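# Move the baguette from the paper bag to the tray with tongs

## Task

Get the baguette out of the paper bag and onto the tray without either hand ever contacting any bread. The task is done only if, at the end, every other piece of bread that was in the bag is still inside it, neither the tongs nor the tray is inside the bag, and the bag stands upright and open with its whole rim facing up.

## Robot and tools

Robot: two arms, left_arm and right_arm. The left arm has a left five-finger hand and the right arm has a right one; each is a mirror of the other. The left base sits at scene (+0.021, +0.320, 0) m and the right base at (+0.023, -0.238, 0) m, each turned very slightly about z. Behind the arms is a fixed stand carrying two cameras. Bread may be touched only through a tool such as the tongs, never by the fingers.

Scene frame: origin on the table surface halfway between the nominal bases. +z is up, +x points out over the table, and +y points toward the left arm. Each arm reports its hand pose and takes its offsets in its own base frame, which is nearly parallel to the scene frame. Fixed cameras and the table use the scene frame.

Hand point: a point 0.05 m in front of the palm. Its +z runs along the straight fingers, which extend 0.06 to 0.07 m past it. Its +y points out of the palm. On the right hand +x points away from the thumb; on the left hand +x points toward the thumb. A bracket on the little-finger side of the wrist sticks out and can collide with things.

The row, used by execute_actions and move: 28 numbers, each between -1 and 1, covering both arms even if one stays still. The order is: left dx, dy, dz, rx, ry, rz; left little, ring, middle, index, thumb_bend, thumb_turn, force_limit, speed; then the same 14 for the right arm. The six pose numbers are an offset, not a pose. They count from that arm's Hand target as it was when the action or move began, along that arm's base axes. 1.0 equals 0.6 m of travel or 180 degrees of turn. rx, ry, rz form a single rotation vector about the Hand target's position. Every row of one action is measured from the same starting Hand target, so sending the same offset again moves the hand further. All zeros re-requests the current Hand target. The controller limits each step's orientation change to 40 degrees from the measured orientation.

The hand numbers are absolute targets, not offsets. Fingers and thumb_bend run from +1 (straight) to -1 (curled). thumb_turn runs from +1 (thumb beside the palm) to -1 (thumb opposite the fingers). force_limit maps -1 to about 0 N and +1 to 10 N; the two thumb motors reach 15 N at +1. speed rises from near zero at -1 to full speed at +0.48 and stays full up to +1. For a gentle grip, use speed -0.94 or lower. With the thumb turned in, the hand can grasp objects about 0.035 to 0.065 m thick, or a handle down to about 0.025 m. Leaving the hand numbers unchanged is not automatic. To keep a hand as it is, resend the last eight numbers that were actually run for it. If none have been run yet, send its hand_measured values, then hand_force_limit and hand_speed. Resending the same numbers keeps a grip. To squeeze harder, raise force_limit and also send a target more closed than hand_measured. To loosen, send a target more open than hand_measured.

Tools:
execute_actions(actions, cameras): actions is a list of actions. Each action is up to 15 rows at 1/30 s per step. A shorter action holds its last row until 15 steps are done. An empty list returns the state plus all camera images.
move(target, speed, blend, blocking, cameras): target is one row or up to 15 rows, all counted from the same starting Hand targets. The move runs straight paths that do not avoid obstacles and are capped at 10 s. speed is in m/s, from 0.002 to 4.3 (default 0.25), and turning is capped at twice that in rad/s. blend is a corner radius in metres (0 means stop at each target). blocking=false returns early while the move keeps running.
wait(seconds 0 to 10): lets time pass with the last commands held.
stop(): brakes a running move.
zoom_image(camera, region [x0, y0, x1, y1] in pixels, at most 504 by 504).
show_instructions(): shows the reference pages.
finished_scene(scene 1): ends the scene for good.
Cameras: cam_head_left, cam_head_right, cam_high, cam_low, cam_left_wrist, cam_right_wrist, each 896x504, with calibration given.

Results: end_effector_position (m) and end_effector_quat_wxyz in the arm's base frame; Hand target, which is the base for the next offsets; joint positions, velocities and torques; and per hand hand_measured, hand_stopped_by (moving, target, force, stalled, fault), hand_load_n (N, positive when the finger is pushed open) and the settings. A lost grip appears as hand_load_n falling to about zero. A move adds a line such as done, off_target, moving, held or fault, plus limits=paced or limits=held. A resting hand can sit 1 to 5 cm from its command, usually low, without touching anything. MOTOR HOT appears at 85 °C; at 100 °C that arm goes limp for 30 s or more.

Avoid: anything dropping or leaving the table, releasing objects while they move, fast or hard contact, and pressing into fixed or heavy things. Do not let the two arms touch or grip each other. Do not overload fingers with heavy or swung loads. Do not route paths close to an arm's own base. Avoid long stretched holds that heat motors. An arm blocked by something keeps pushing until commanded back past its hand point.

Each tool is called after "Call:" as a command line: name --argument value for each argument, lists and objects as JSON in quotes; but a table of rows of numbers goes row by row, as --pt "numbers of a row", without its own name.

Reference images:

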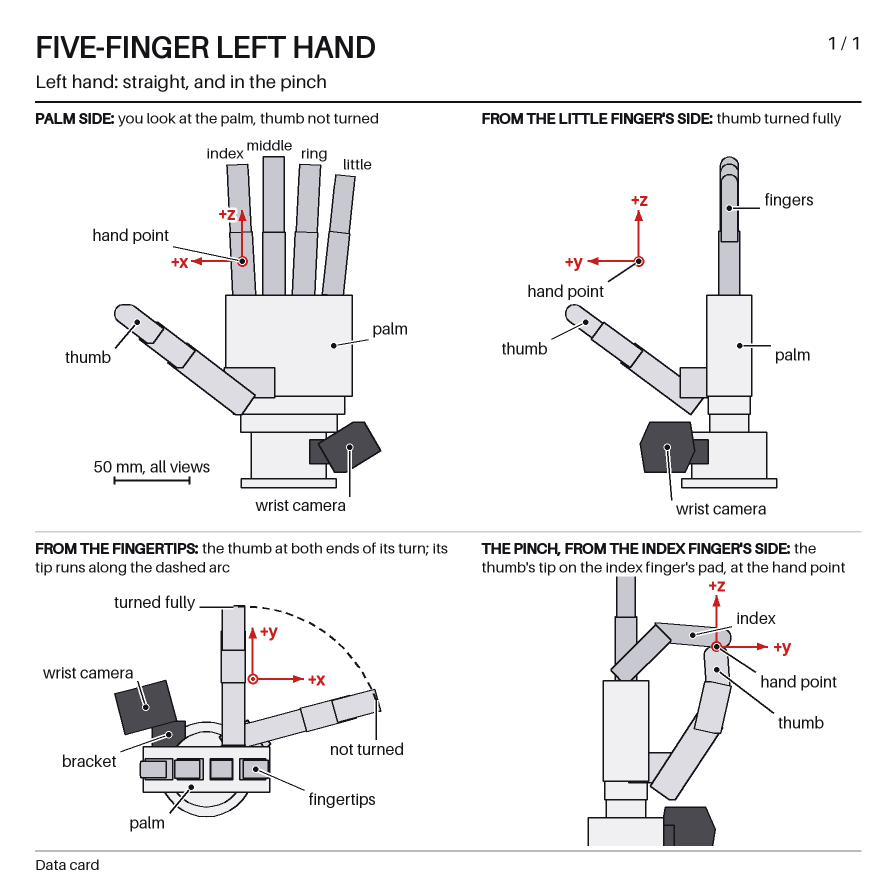

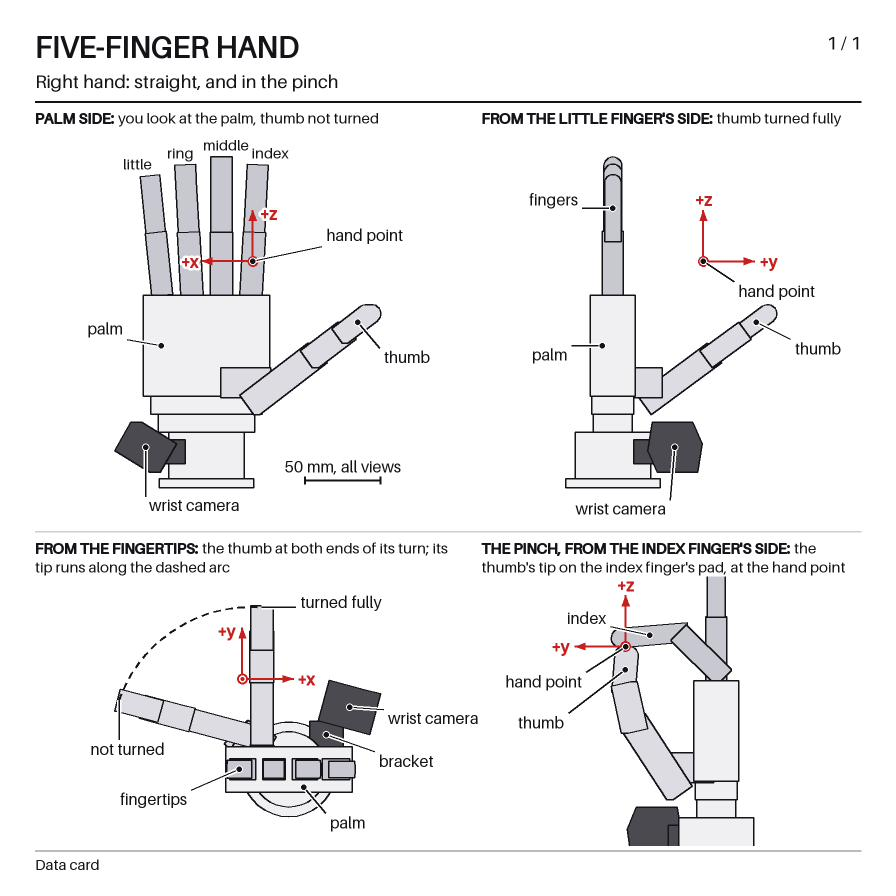

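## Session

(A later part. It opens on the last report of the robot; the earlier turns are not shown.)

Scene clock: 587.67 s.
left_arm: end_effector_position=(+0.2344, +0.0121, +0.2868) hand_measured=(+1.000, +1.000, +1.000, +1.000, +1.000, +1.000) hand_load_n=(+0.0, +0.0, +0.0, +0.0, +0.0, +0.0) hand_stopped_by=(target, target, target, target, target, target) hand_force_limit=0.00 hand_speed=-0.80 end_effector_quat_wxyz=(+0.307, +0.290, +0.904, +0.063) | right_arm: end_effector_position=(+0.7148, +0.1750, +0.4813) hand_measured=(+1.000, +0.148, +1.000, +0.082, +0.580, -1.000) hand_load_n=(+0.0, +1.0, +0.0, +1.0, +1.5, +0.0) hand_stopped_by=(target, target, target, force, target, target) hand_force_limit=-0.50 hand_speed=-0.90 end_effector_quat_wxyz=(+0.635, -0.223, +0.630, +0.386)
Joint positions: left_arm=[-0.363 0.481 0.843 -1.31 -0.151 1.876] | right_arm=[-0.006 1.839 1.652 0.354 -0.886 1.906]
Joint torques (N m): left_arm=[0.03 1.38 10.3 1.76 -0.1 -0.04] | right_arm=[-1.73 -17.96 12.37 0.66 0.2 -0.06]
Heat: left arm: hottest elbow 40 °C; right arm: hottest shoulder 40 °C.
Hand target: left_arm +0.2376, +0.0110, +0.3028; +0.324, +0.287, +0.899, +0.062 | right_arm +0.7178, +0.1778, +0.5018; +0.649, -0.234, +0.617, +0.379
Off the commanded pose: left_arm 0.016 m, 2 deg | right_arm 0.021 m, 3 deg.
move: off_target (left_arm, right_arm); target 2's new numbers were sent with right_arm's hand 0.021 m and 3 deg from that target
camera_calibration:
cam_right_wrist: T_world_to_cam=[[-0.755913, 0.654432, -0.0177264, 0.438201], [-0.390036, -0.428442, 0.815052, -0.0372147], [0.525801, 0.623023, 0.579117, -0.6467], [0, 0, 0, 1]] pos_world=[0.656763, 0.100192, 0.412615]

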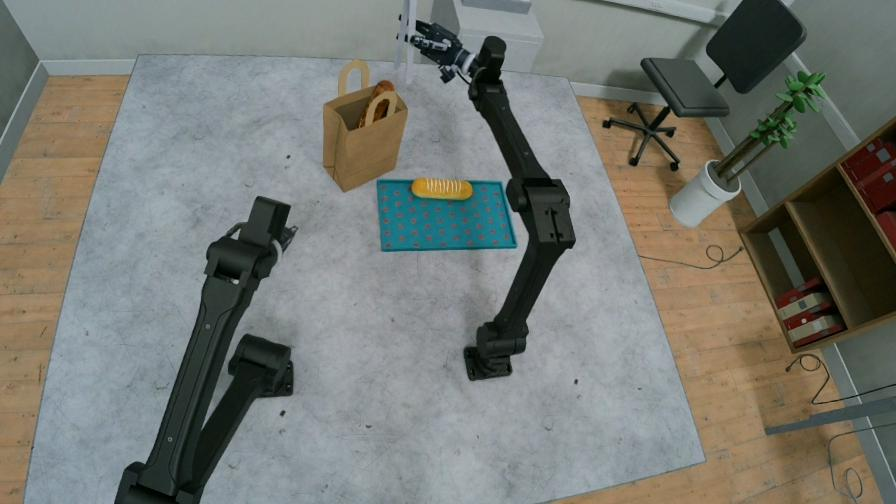

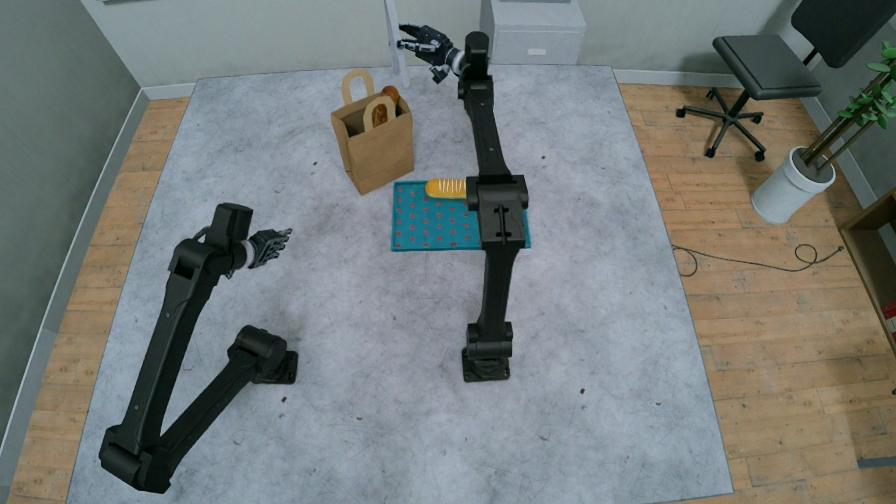

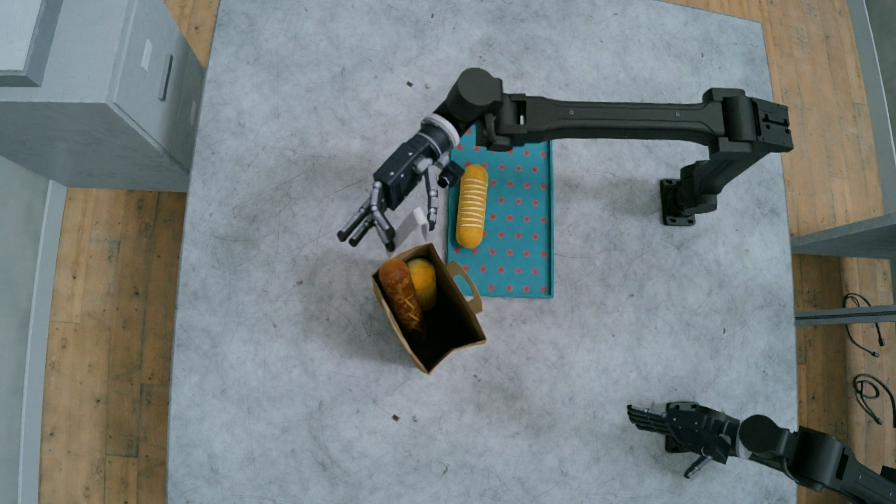

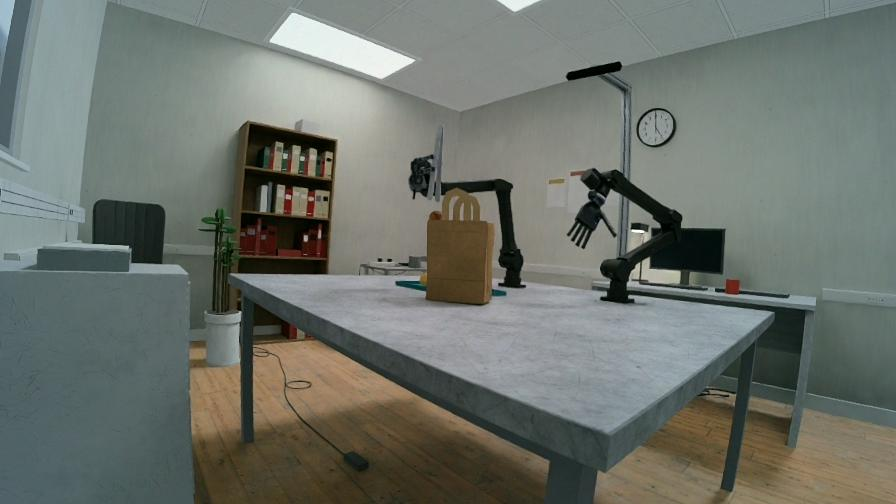

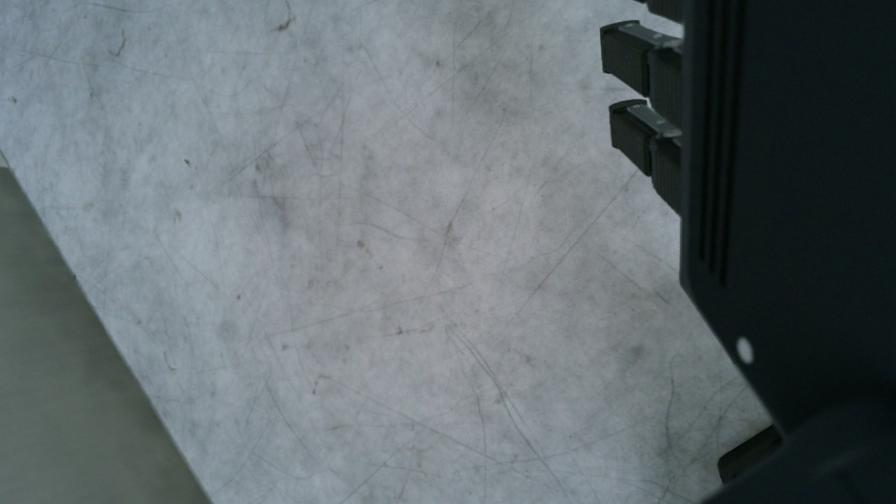

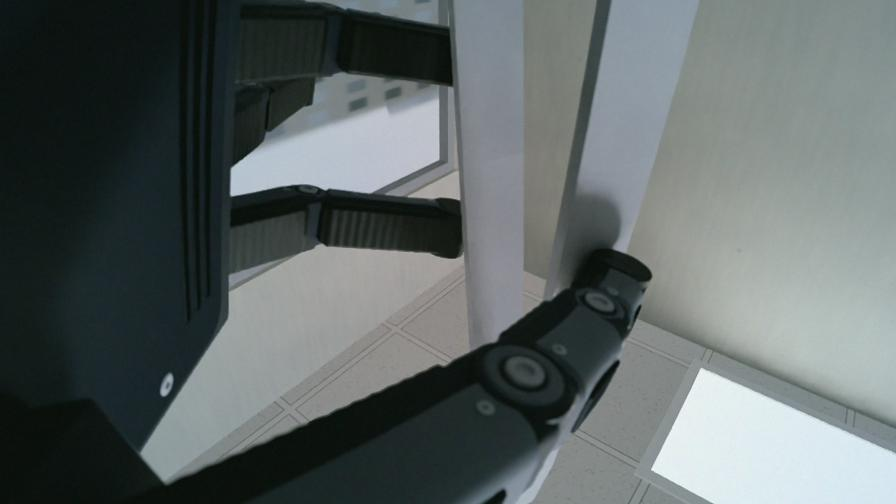

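Call:
move --pt "0 0 0 0 0 0 1 1 1 1 1 1 0 -0.8 0 0 0 0 0 0 1 0.148 1 0.0 0.70 -1 -0.5 -0.95" --cameras '[]' --speed 0.1

Call:
move --pt "0 0 0 0 0 0 1 1 1 1 1 1 0 -0.8 0.0315 0.0737 0 0 0 0 1 0.148 1 0.0 0.70 -1 -0.5 -0.95" --cameras '["cam_head_left","cam_head_right","cam_high","cam_low"]' --speed 0.06

Call:
zoom_image --camera "cam_high" --region '[350, 210, 450, 310]'

Call:
zoom_image --camera "cam_low" --region '[400, 120, 500, 220]'

Call:
zoom_image --camera "cam_head_left" --region '[340, 30, 440, 130]'

Call:
zoom_image --camera "cam_head_right" --region '[340, 30, 440, 130]'

Scene clock: 617.40 s.
left_arm: end_effector_position=(+0.2344, +0.0121, +0.2868) hand_measured=(+1.000, +1.000, +1.000, +1.000, +1.000, +1.000) hand_load_n=(+0.0, +0.0, +0.0, +0.0, +0.0, +0.0) hand_stopped_by=(target, target, target, target, target, target) hand_force_limit=0.00 hand_speed=-0.80 end_effector_quat_wxyz=(+0.307, +0.290, +0.904, +0.063) | right_arm: end_effector_position=(+0.7148, +0.1750, +0.4813) hand_measured=(+1.000, +0.148, +1.000, +0.082, +0.700, -1.000) hand_load_n=(+0.0, +0.5, +0.0, +0.5, +1.0, -0.5) hand_stopped_by=(target, target, target, force, target, target) hand_force_limit=-0.50 hand_speed=-0.95 end_effector_quat_wxyz=(+0.635, -0.223, +0.630, +0.386)
Joint positions: left_arm=[-0.363 0.481 0.843 -1.31 -0.151 1.876] | right_arm=[-0.006 1.839 1.652 0.354 -0.886 1.906]
Joint torques (N m): left_arm=[0.03 1.38 10.26 1.74 -0.1 -0.03] | right_arm=[-1.79 -18.02 12.41 0.7 0.19 -0.04]
Heat: left arm: hottest elbow 40 °C; right arm: hottest shoulder 40 °C.
Hand target: left_arm +0.2376, +0.0110, +0.3028; +0.324, +0.287, +0.899, +0.062 | right_arm +0.7178, +0.1778, +0.5018; +0.649, -0.234, +0.617, +0.379
Off the commanded pose: left_arm 0.016 m, 2 deg | right_arm 0.021 m, 3 deg.
move: off_target (left_arm, right_arm)
No camera images: "cameras" was empty.

Scene clock: 618.87 s.
left_arm: end_effector_position=(+0.2344, +0.0121, +0.2868) hand_measured=(+1.000, +1.000, +1.000, +1.000, +1.000, +1.000) hand_load_n=(+0.0, +0.0, +0.0, +0.0, +0.0, +0.0) hand_stopped_by=(target, target, target, target, target, target) hand_force_limit=0.00 hand_speed=-0.80 end_effector_quat_wxyz=(+0.307, +0.290, +0.904, +0.063) | right_arm: end_effector_position=(+0.7330, +0.2170, +0.4831) hand_measured=(+1.000, +0.148, +1.000, +0.082, +0.700, -1.000) hand_load_n=(+0.0, +0.5, +0.0, +0.5, +0.5, -0.5) hand_stopped_by=(target, target, target, force, target, target) hand_force_limit=-0.50 hand_speed=-0.95 end_effector_quat_wxyz=(+0.636, -0.224, +0.630, +0.384)
Joint positions: left_arm=[-0.363 0.481 0.843 -1.31 -0.151 1.876] | right_arm=[0.058 1.889 1.732 0.311 -0.82 1.886]
Joint torques (N m): left_arm=[0.15 1.38 10.26 1.77 -0.11 -0.04] | right_arm=[-1.49 -18.37 12.63 0.79 0.18 -0.04]
Heat: left arm: hottest elbow 40 °C; right arm: hottest shoulder 39 °C.
Hand target: left_arm +0.2376, +0.0110, +0.3028; +0.324, +0.287, +0.899, +0.062 | right_arm +0.7367, +0.2221, +0.5019; +0.649, -0.234, +0.617, +0.379
Off the commanded pose: left_arm 0.016 m, 2 deg | right_arm 0.020 m, 2 deg.
move: off_target (left_arm, right_arm)
Images, in order (width x height): cam_head_left 896x504, cam_head_right 896x504, cam_high 896x504, cam_low 896x504.

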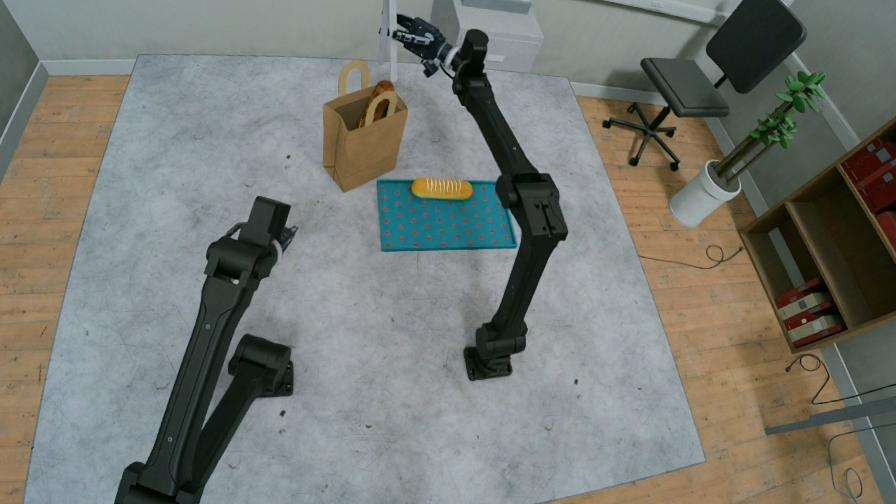

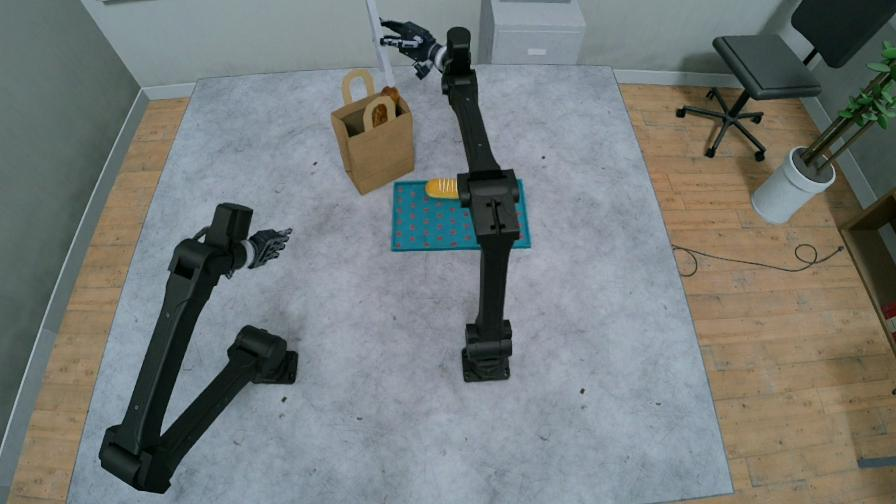

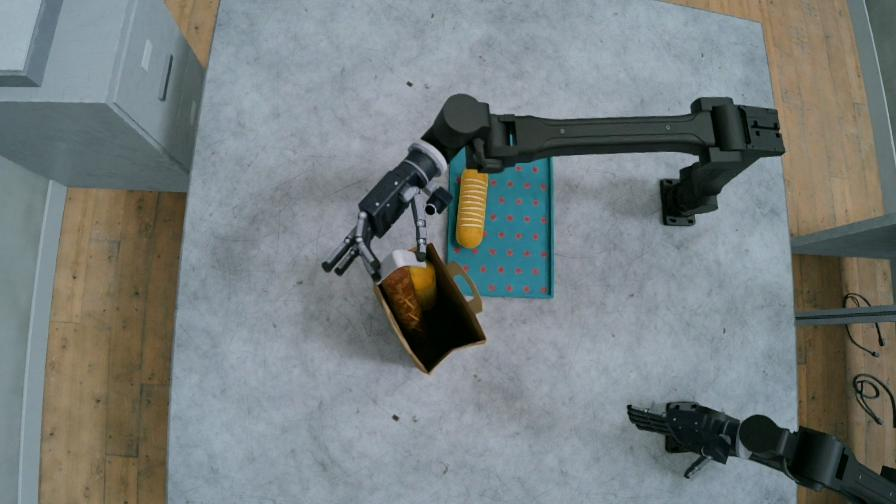

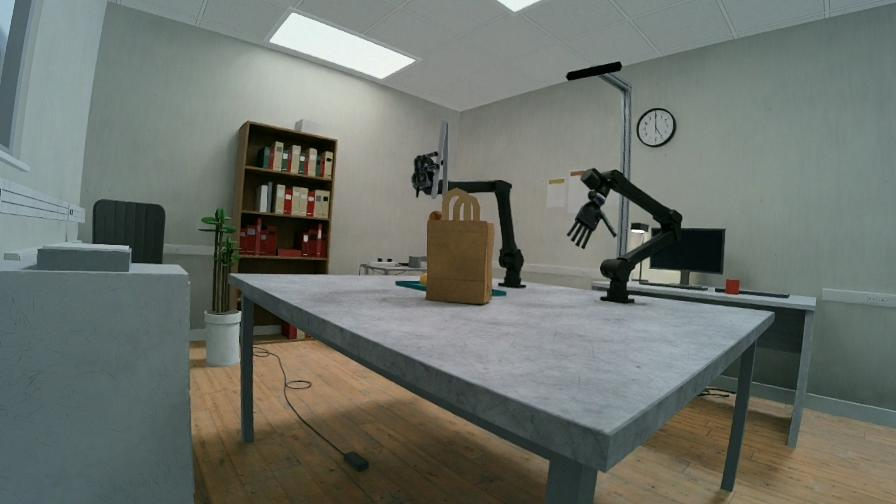

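Scaled by 5.040 from the camera's 896x504 image, which has a finer 1280x720 frame.

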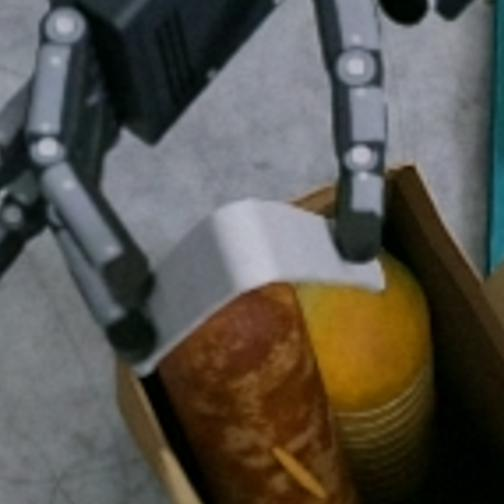

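Scaled by 5.040 from the camera's 896x504 image, which has a finer 1280x720 frame.

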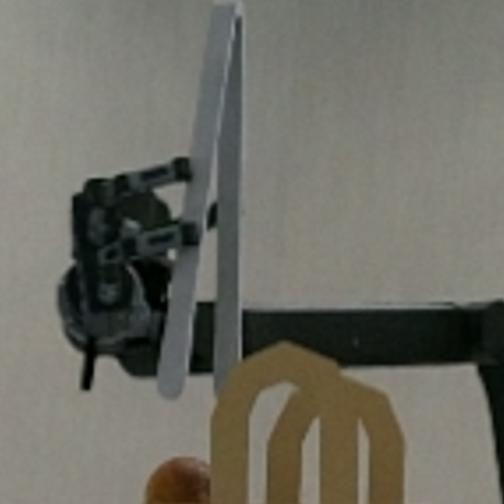

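Scaled by 5.040 from the camera's 896x504 image, which has a finer 1280x720 frame.

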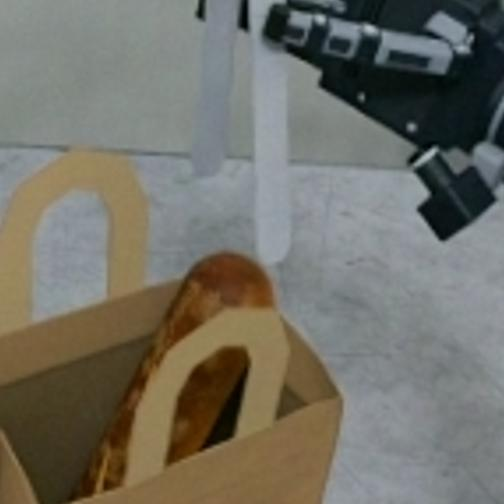

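Scaled by 5.040 from the camera's 896x504 image, which has a finer 1280x720 frame.

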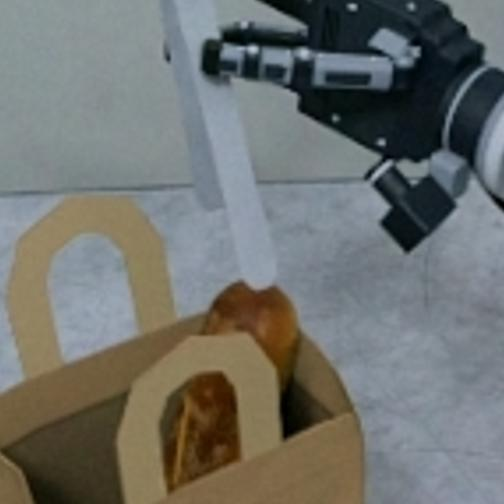

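Call:
move --pt "0 0 0 0 0 0 1 1 1 1 1 1 0 -0.8 0.013 -0.0065 0 0 0 0 1 0.148 1 0.0 0.70 -1 -0.5 -0.95" --pt "0 0 0 0 0 0 1 1 1 1 1 1 0 -0.8 0.013 -0.0065 -0.075 0 0 0 1 0.148 1 0.0 0.70 -1 -0.5 -0.95" --cameras '["cam_head_left","cam_head_right","cam_high","cam_low"]' --speed 0.06

Call:
zoom_image --camera "cam_high" --region '[350, 210, 450, 310]'

Call:
zoom_image --camera "cam_low" --region '[400, 130, 500, 230]'

Call:
zoom_image --camera "cam_head_left" --region '[340, 30, 440, 130]'

Call:
zoom_image --camera "cam_head_right" --region '[340, 30, 440, 130]'

Scene clock: 653.17 s.
left_arm: end_effector_position=(+0.2344, +0.0121, +0.2868) hand_measured=(+1.000, +1.000, +1.000, +1.000, +1.000, +1.000) hand_load_n=(+0.0, +0.0, +0.0, +0.0, +0.0, +0.0) hand_stopped_by=(target, target, target, target, target, target) hand_force_limit=0.00 hand_speed=-0.80 end_effector_quat_wxyz=(+0.307, +0.290, +0.904, +0.063) | right_arm: end_effector_position=(+0.7437, +0.2179, +0.4574) hand_measured=(+1.000, +0.148, +1.000, +0.082, +0.700, -1.000) hand_load_n=(+0.0, +0.5, +0.0, +0.5, +0.5, -0.5) hand_stopped_by=(target, target, target, force, target, target) hand_force_limit=-0.50 hand_speed=-0.95 end_effector_quat_wxyz=(+0.642, -0.228, +0.624, +0.383)
Joint positions: left_arm=[-0.363 0.481 0.843 -1.31 -0.151 1.876] | right_arm=[0.058 1.937 1.729 0.382 -0.822 1.886]
Joint torques (N m): left_arm=[-0.03 1.38 10.26 1.77 -0.1 -0.04] | right_arm=[-1.96 -18.96 8.66 1.77 0.03 -0.03]
Heat: left arm: hottest elbow 40 °C; right arm: hottest elbow 39 °C.
Hand target: left_arm +0.2376, +0.0110, +0.3028; +0.324, +0.287, +0.899, +0.062 | right_arm +0.7444, +0.2182, +0.4571; +0.649, -0.234, +0.617, +0.379
Off the commanded pose: left_arm 0.016 m, 2 deg | right_arm 0.001 m, 1 deg.
move: off_target (left_arm)
Images, in order (width x height): cam_head_left 896x504, cam_head_right 896x504, cam_high 896x504, cam_low 896x504.

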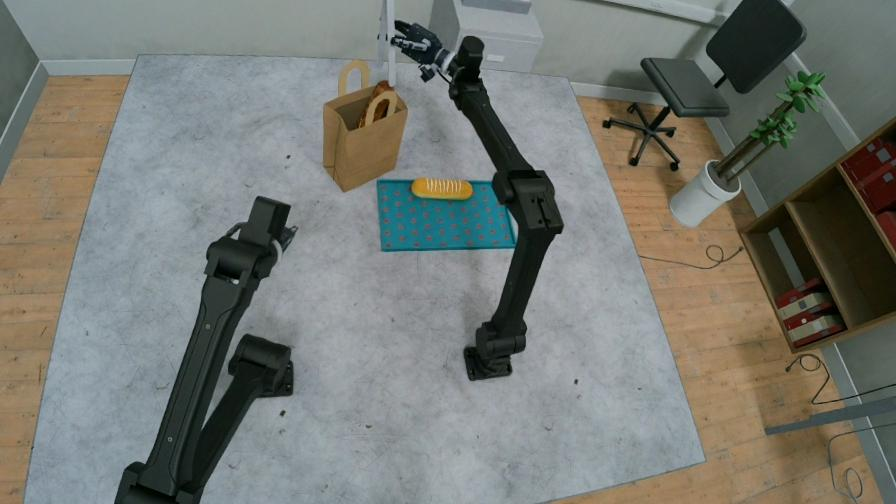

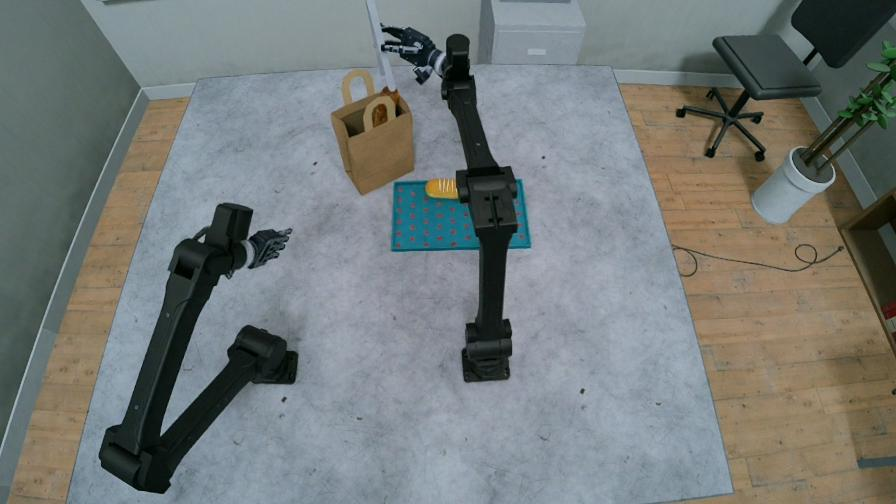

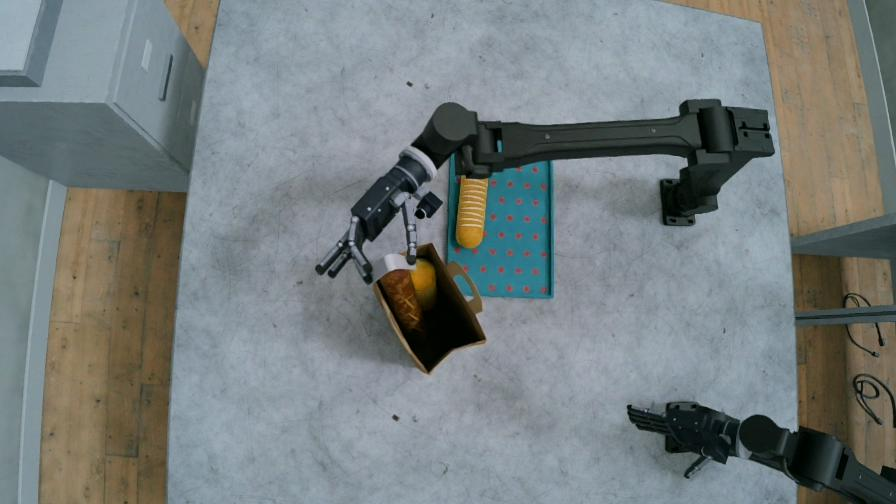

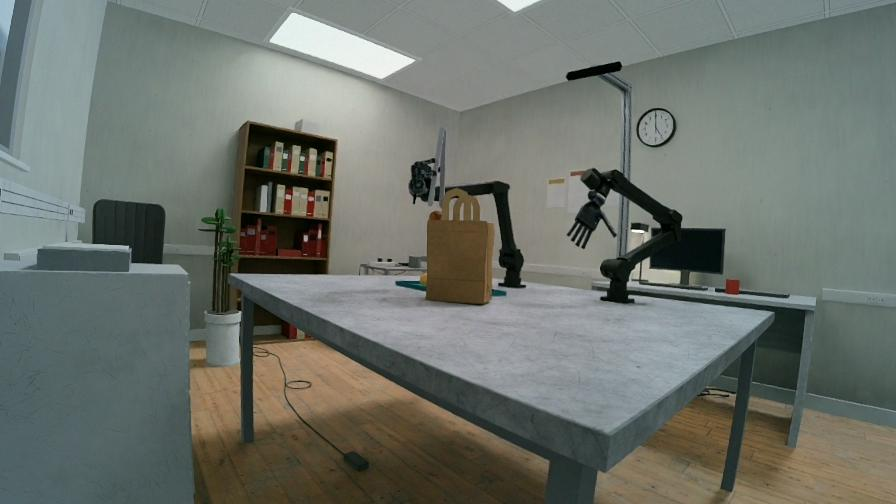

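Scaled by 5.040 from the camera's 896x504 image, which has a finer 1280x720 frame.

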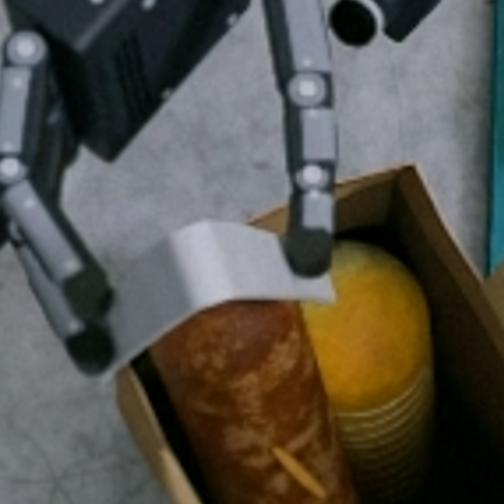

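Scaled by 5.040 from the camera's 896x504 image, which has a finer 1280x720 frame.

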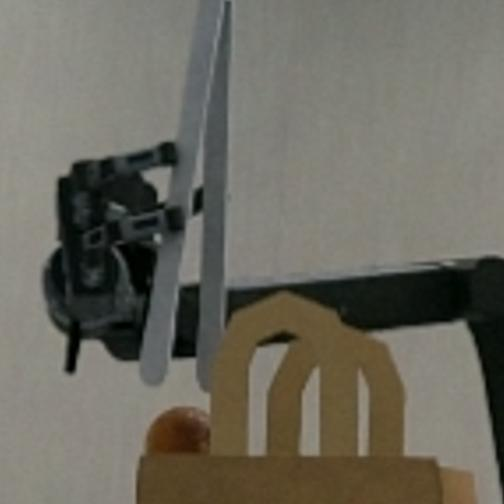

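Scaled by 5.040 from the camera's 896x504 image, which has a finer 1280x720 frame.

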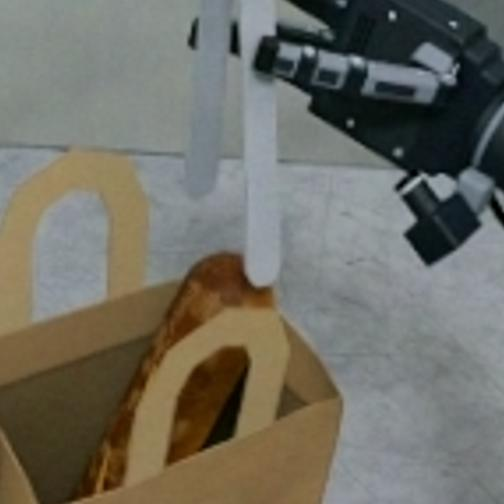

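Scaled by 5.040 from the camera's 896x504 image, which has a finer 1280x720 frame.

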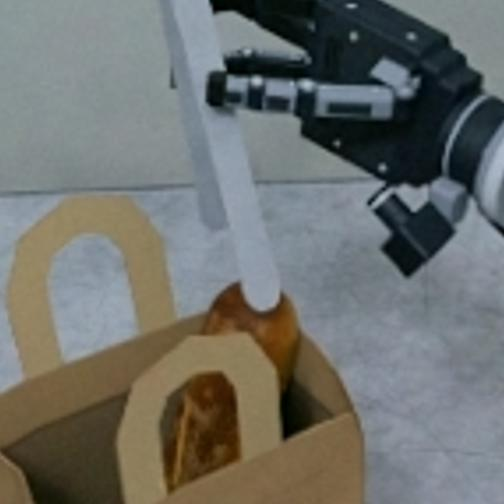

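Call:
move --pt "0 0 0 0 0 0 1 1 1 1 1 1 0 -0.8 -0.008 -0.008 -0.047 0 0 0 1 0.148 1 0.0 0.70 -1 -0.5 -0.95" --cameras '["cam_head_left","cam_head_right","cam_high","cam_low"]' --speed 0.05

Call:
zoom_image --camera "cam_high" --region '[350, 210, 450, 310]'

Call:
zoom_image --camera "cam_low" --region '[400, 130, 500, 230]'

Call:
zoom_image --camera "cam_head_left" --region '[340, 30, 440, 130]'

Call:
zoom_image --camera "cam_head_right" --region '[340, 30, 440, 130]'

Scene clock: 661.27 s.
left_arm: end_effector_position=(+0.2344, +0.0121, +0.2868) hand_measured=(+1.000, +1.000, +1.000, +1.000, +1.000, +1.000) hand_load_n=(+0.0, +0.0, +0.0, +0.0, +0.0, +0.0) hand_stopped_by=(target, target, target, target, target, target) hand_force_limit=0.00 hand_speed=-0.80 end_effector_quat_wxyz=(+0.307, +0.290, +0.904, +0.063) | right_arm: end_effector_position=(+0.7366, +0.2181, +0.4324) hand_measured=(+1.000, +0.148, +1.000, +0.082, +0.700, -1.000) hand_load_n=(+0.0, +0.0, +0.0, +0.5, +0.5, -0.5) hand_stopped_by=(target, target, target, force, target, target) hand_force_limit=-0.50 hand_speed=-0.95 end_effector_quat_wxyz=(+0.643, -0.232, +0.621, +0.384)
Joint positions: left_arm=[-0.363 0.481 0.843 -1.31 -0.151 1.876] | right_arm=[0.058 1.939 1.663 0.457 -0.829 1.886]
Joint torques (N m): left_arm=[0.03 1.32 10.28 1.76 -0.11 -0.04] | right_arm=[-2.61 -18.78 8.55 1.81 0.03 -0.01]
Heat: left arm: hottest elbow 40 °C; right arm: hottest shoulder 38 °C.
Hand target: left_arm +0.2376, +0.0110, +0.3028; +0.324, +0.287, +0.899, +0.062 | right_arm +0.7397, +0.2134, +0.4288; +0.649, -0.234, +0.617, +0.379
Off the commanded pose: left_arm 0.016 m, 2 deg | right_arm 0.007 m, 1 deg.
move: off_target (left_arm)
Images, in order (width x height): cam_head_left 896x504, cam_head_right 896x504, cam_high 896x504, cam_low 896x504.

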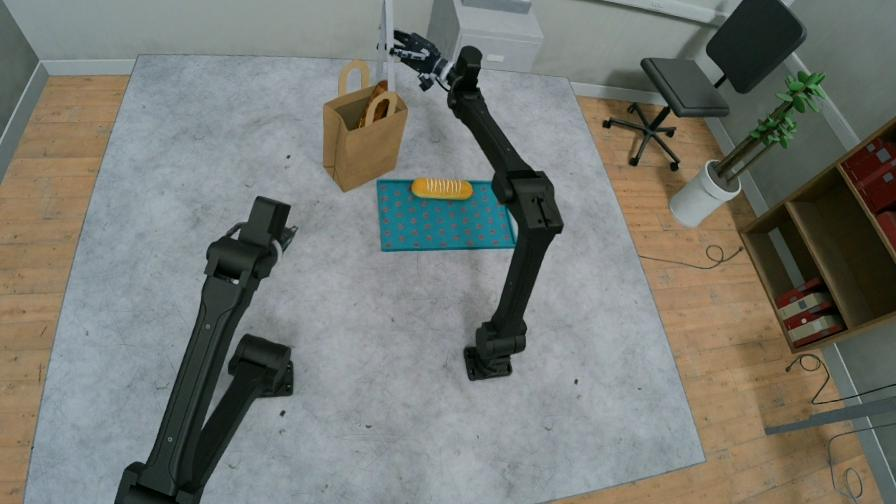

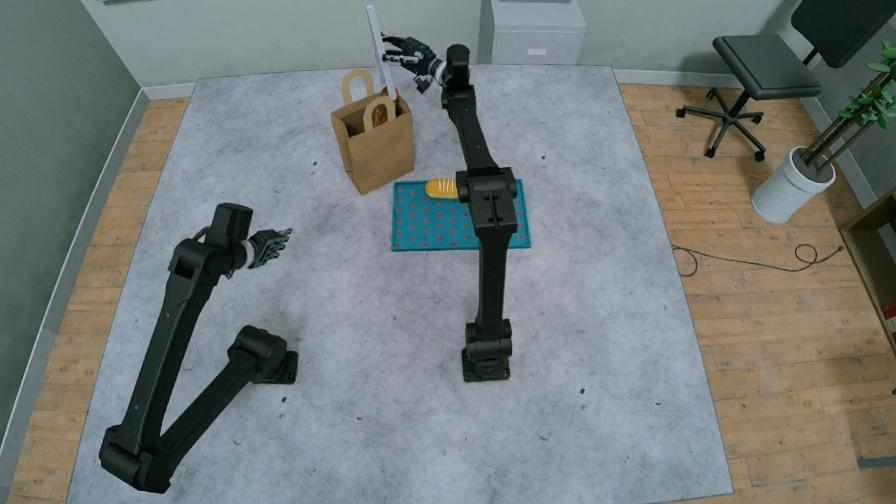

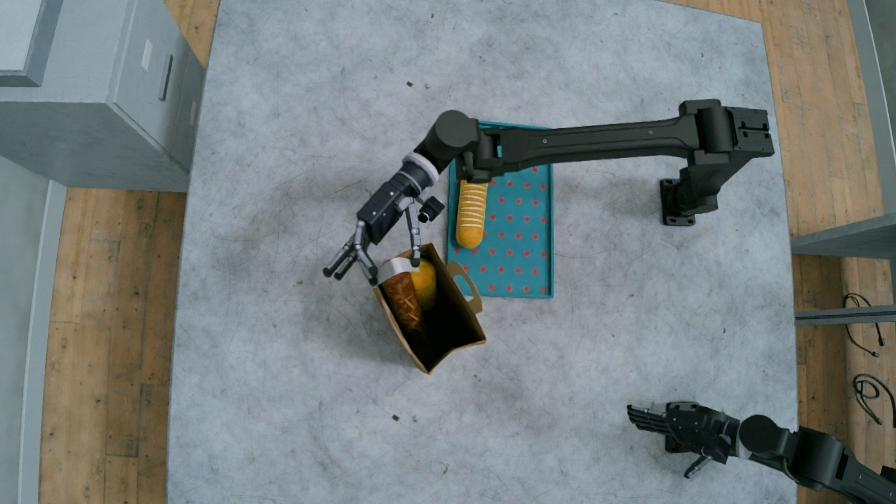

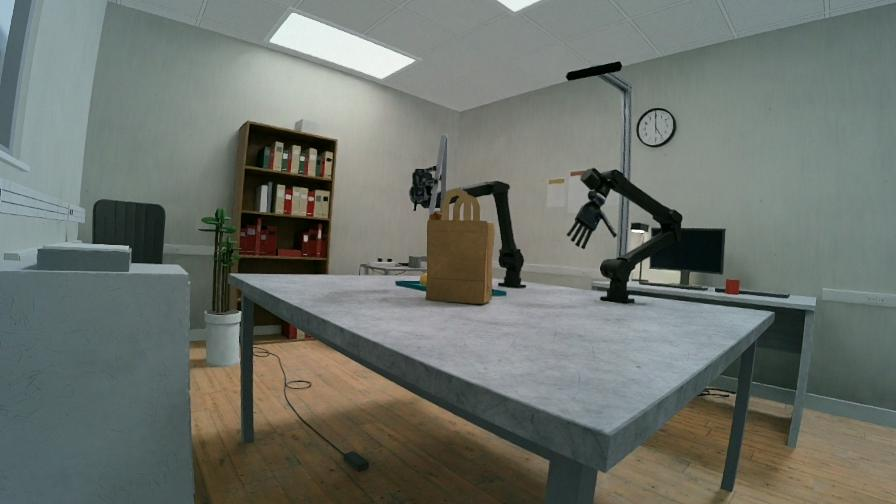

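Scaled by 5.040 from the camera's 896x504 image, which has a finer 1280x720 frame.

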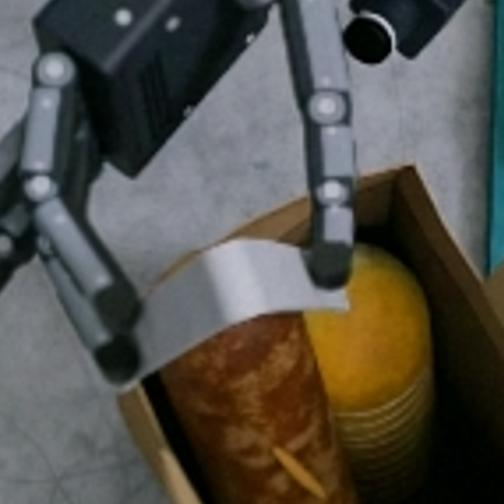

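Scaled by 5.040 from the camera's 896x504 image, which has a finer 1280x720 frame.

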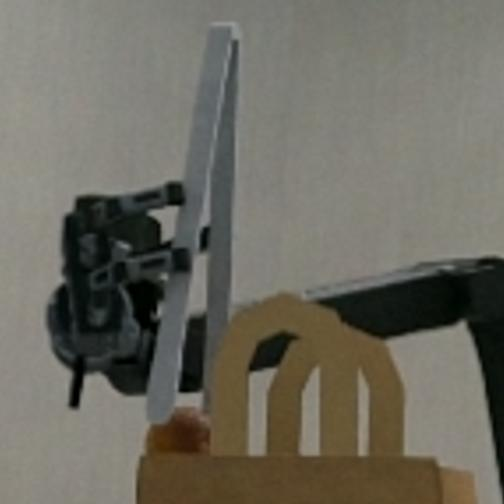

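Scaled by 5.040 from the camera's 896x504 image, which has a finer 1280x720 frame.

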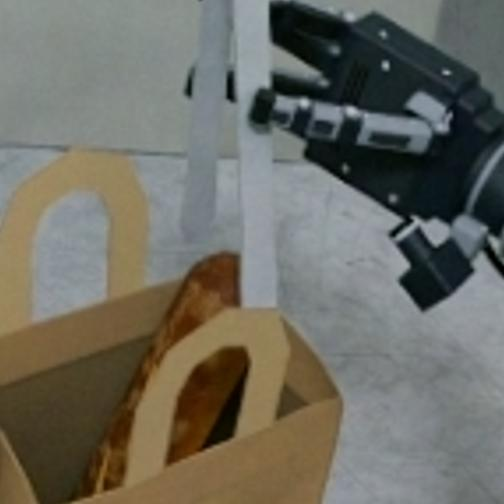

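Scaled by 5.040 from the camera's 896x504 image, which has a finer 1280x720 frame.

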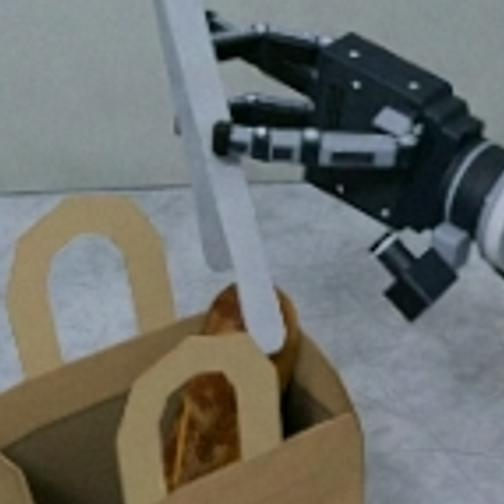

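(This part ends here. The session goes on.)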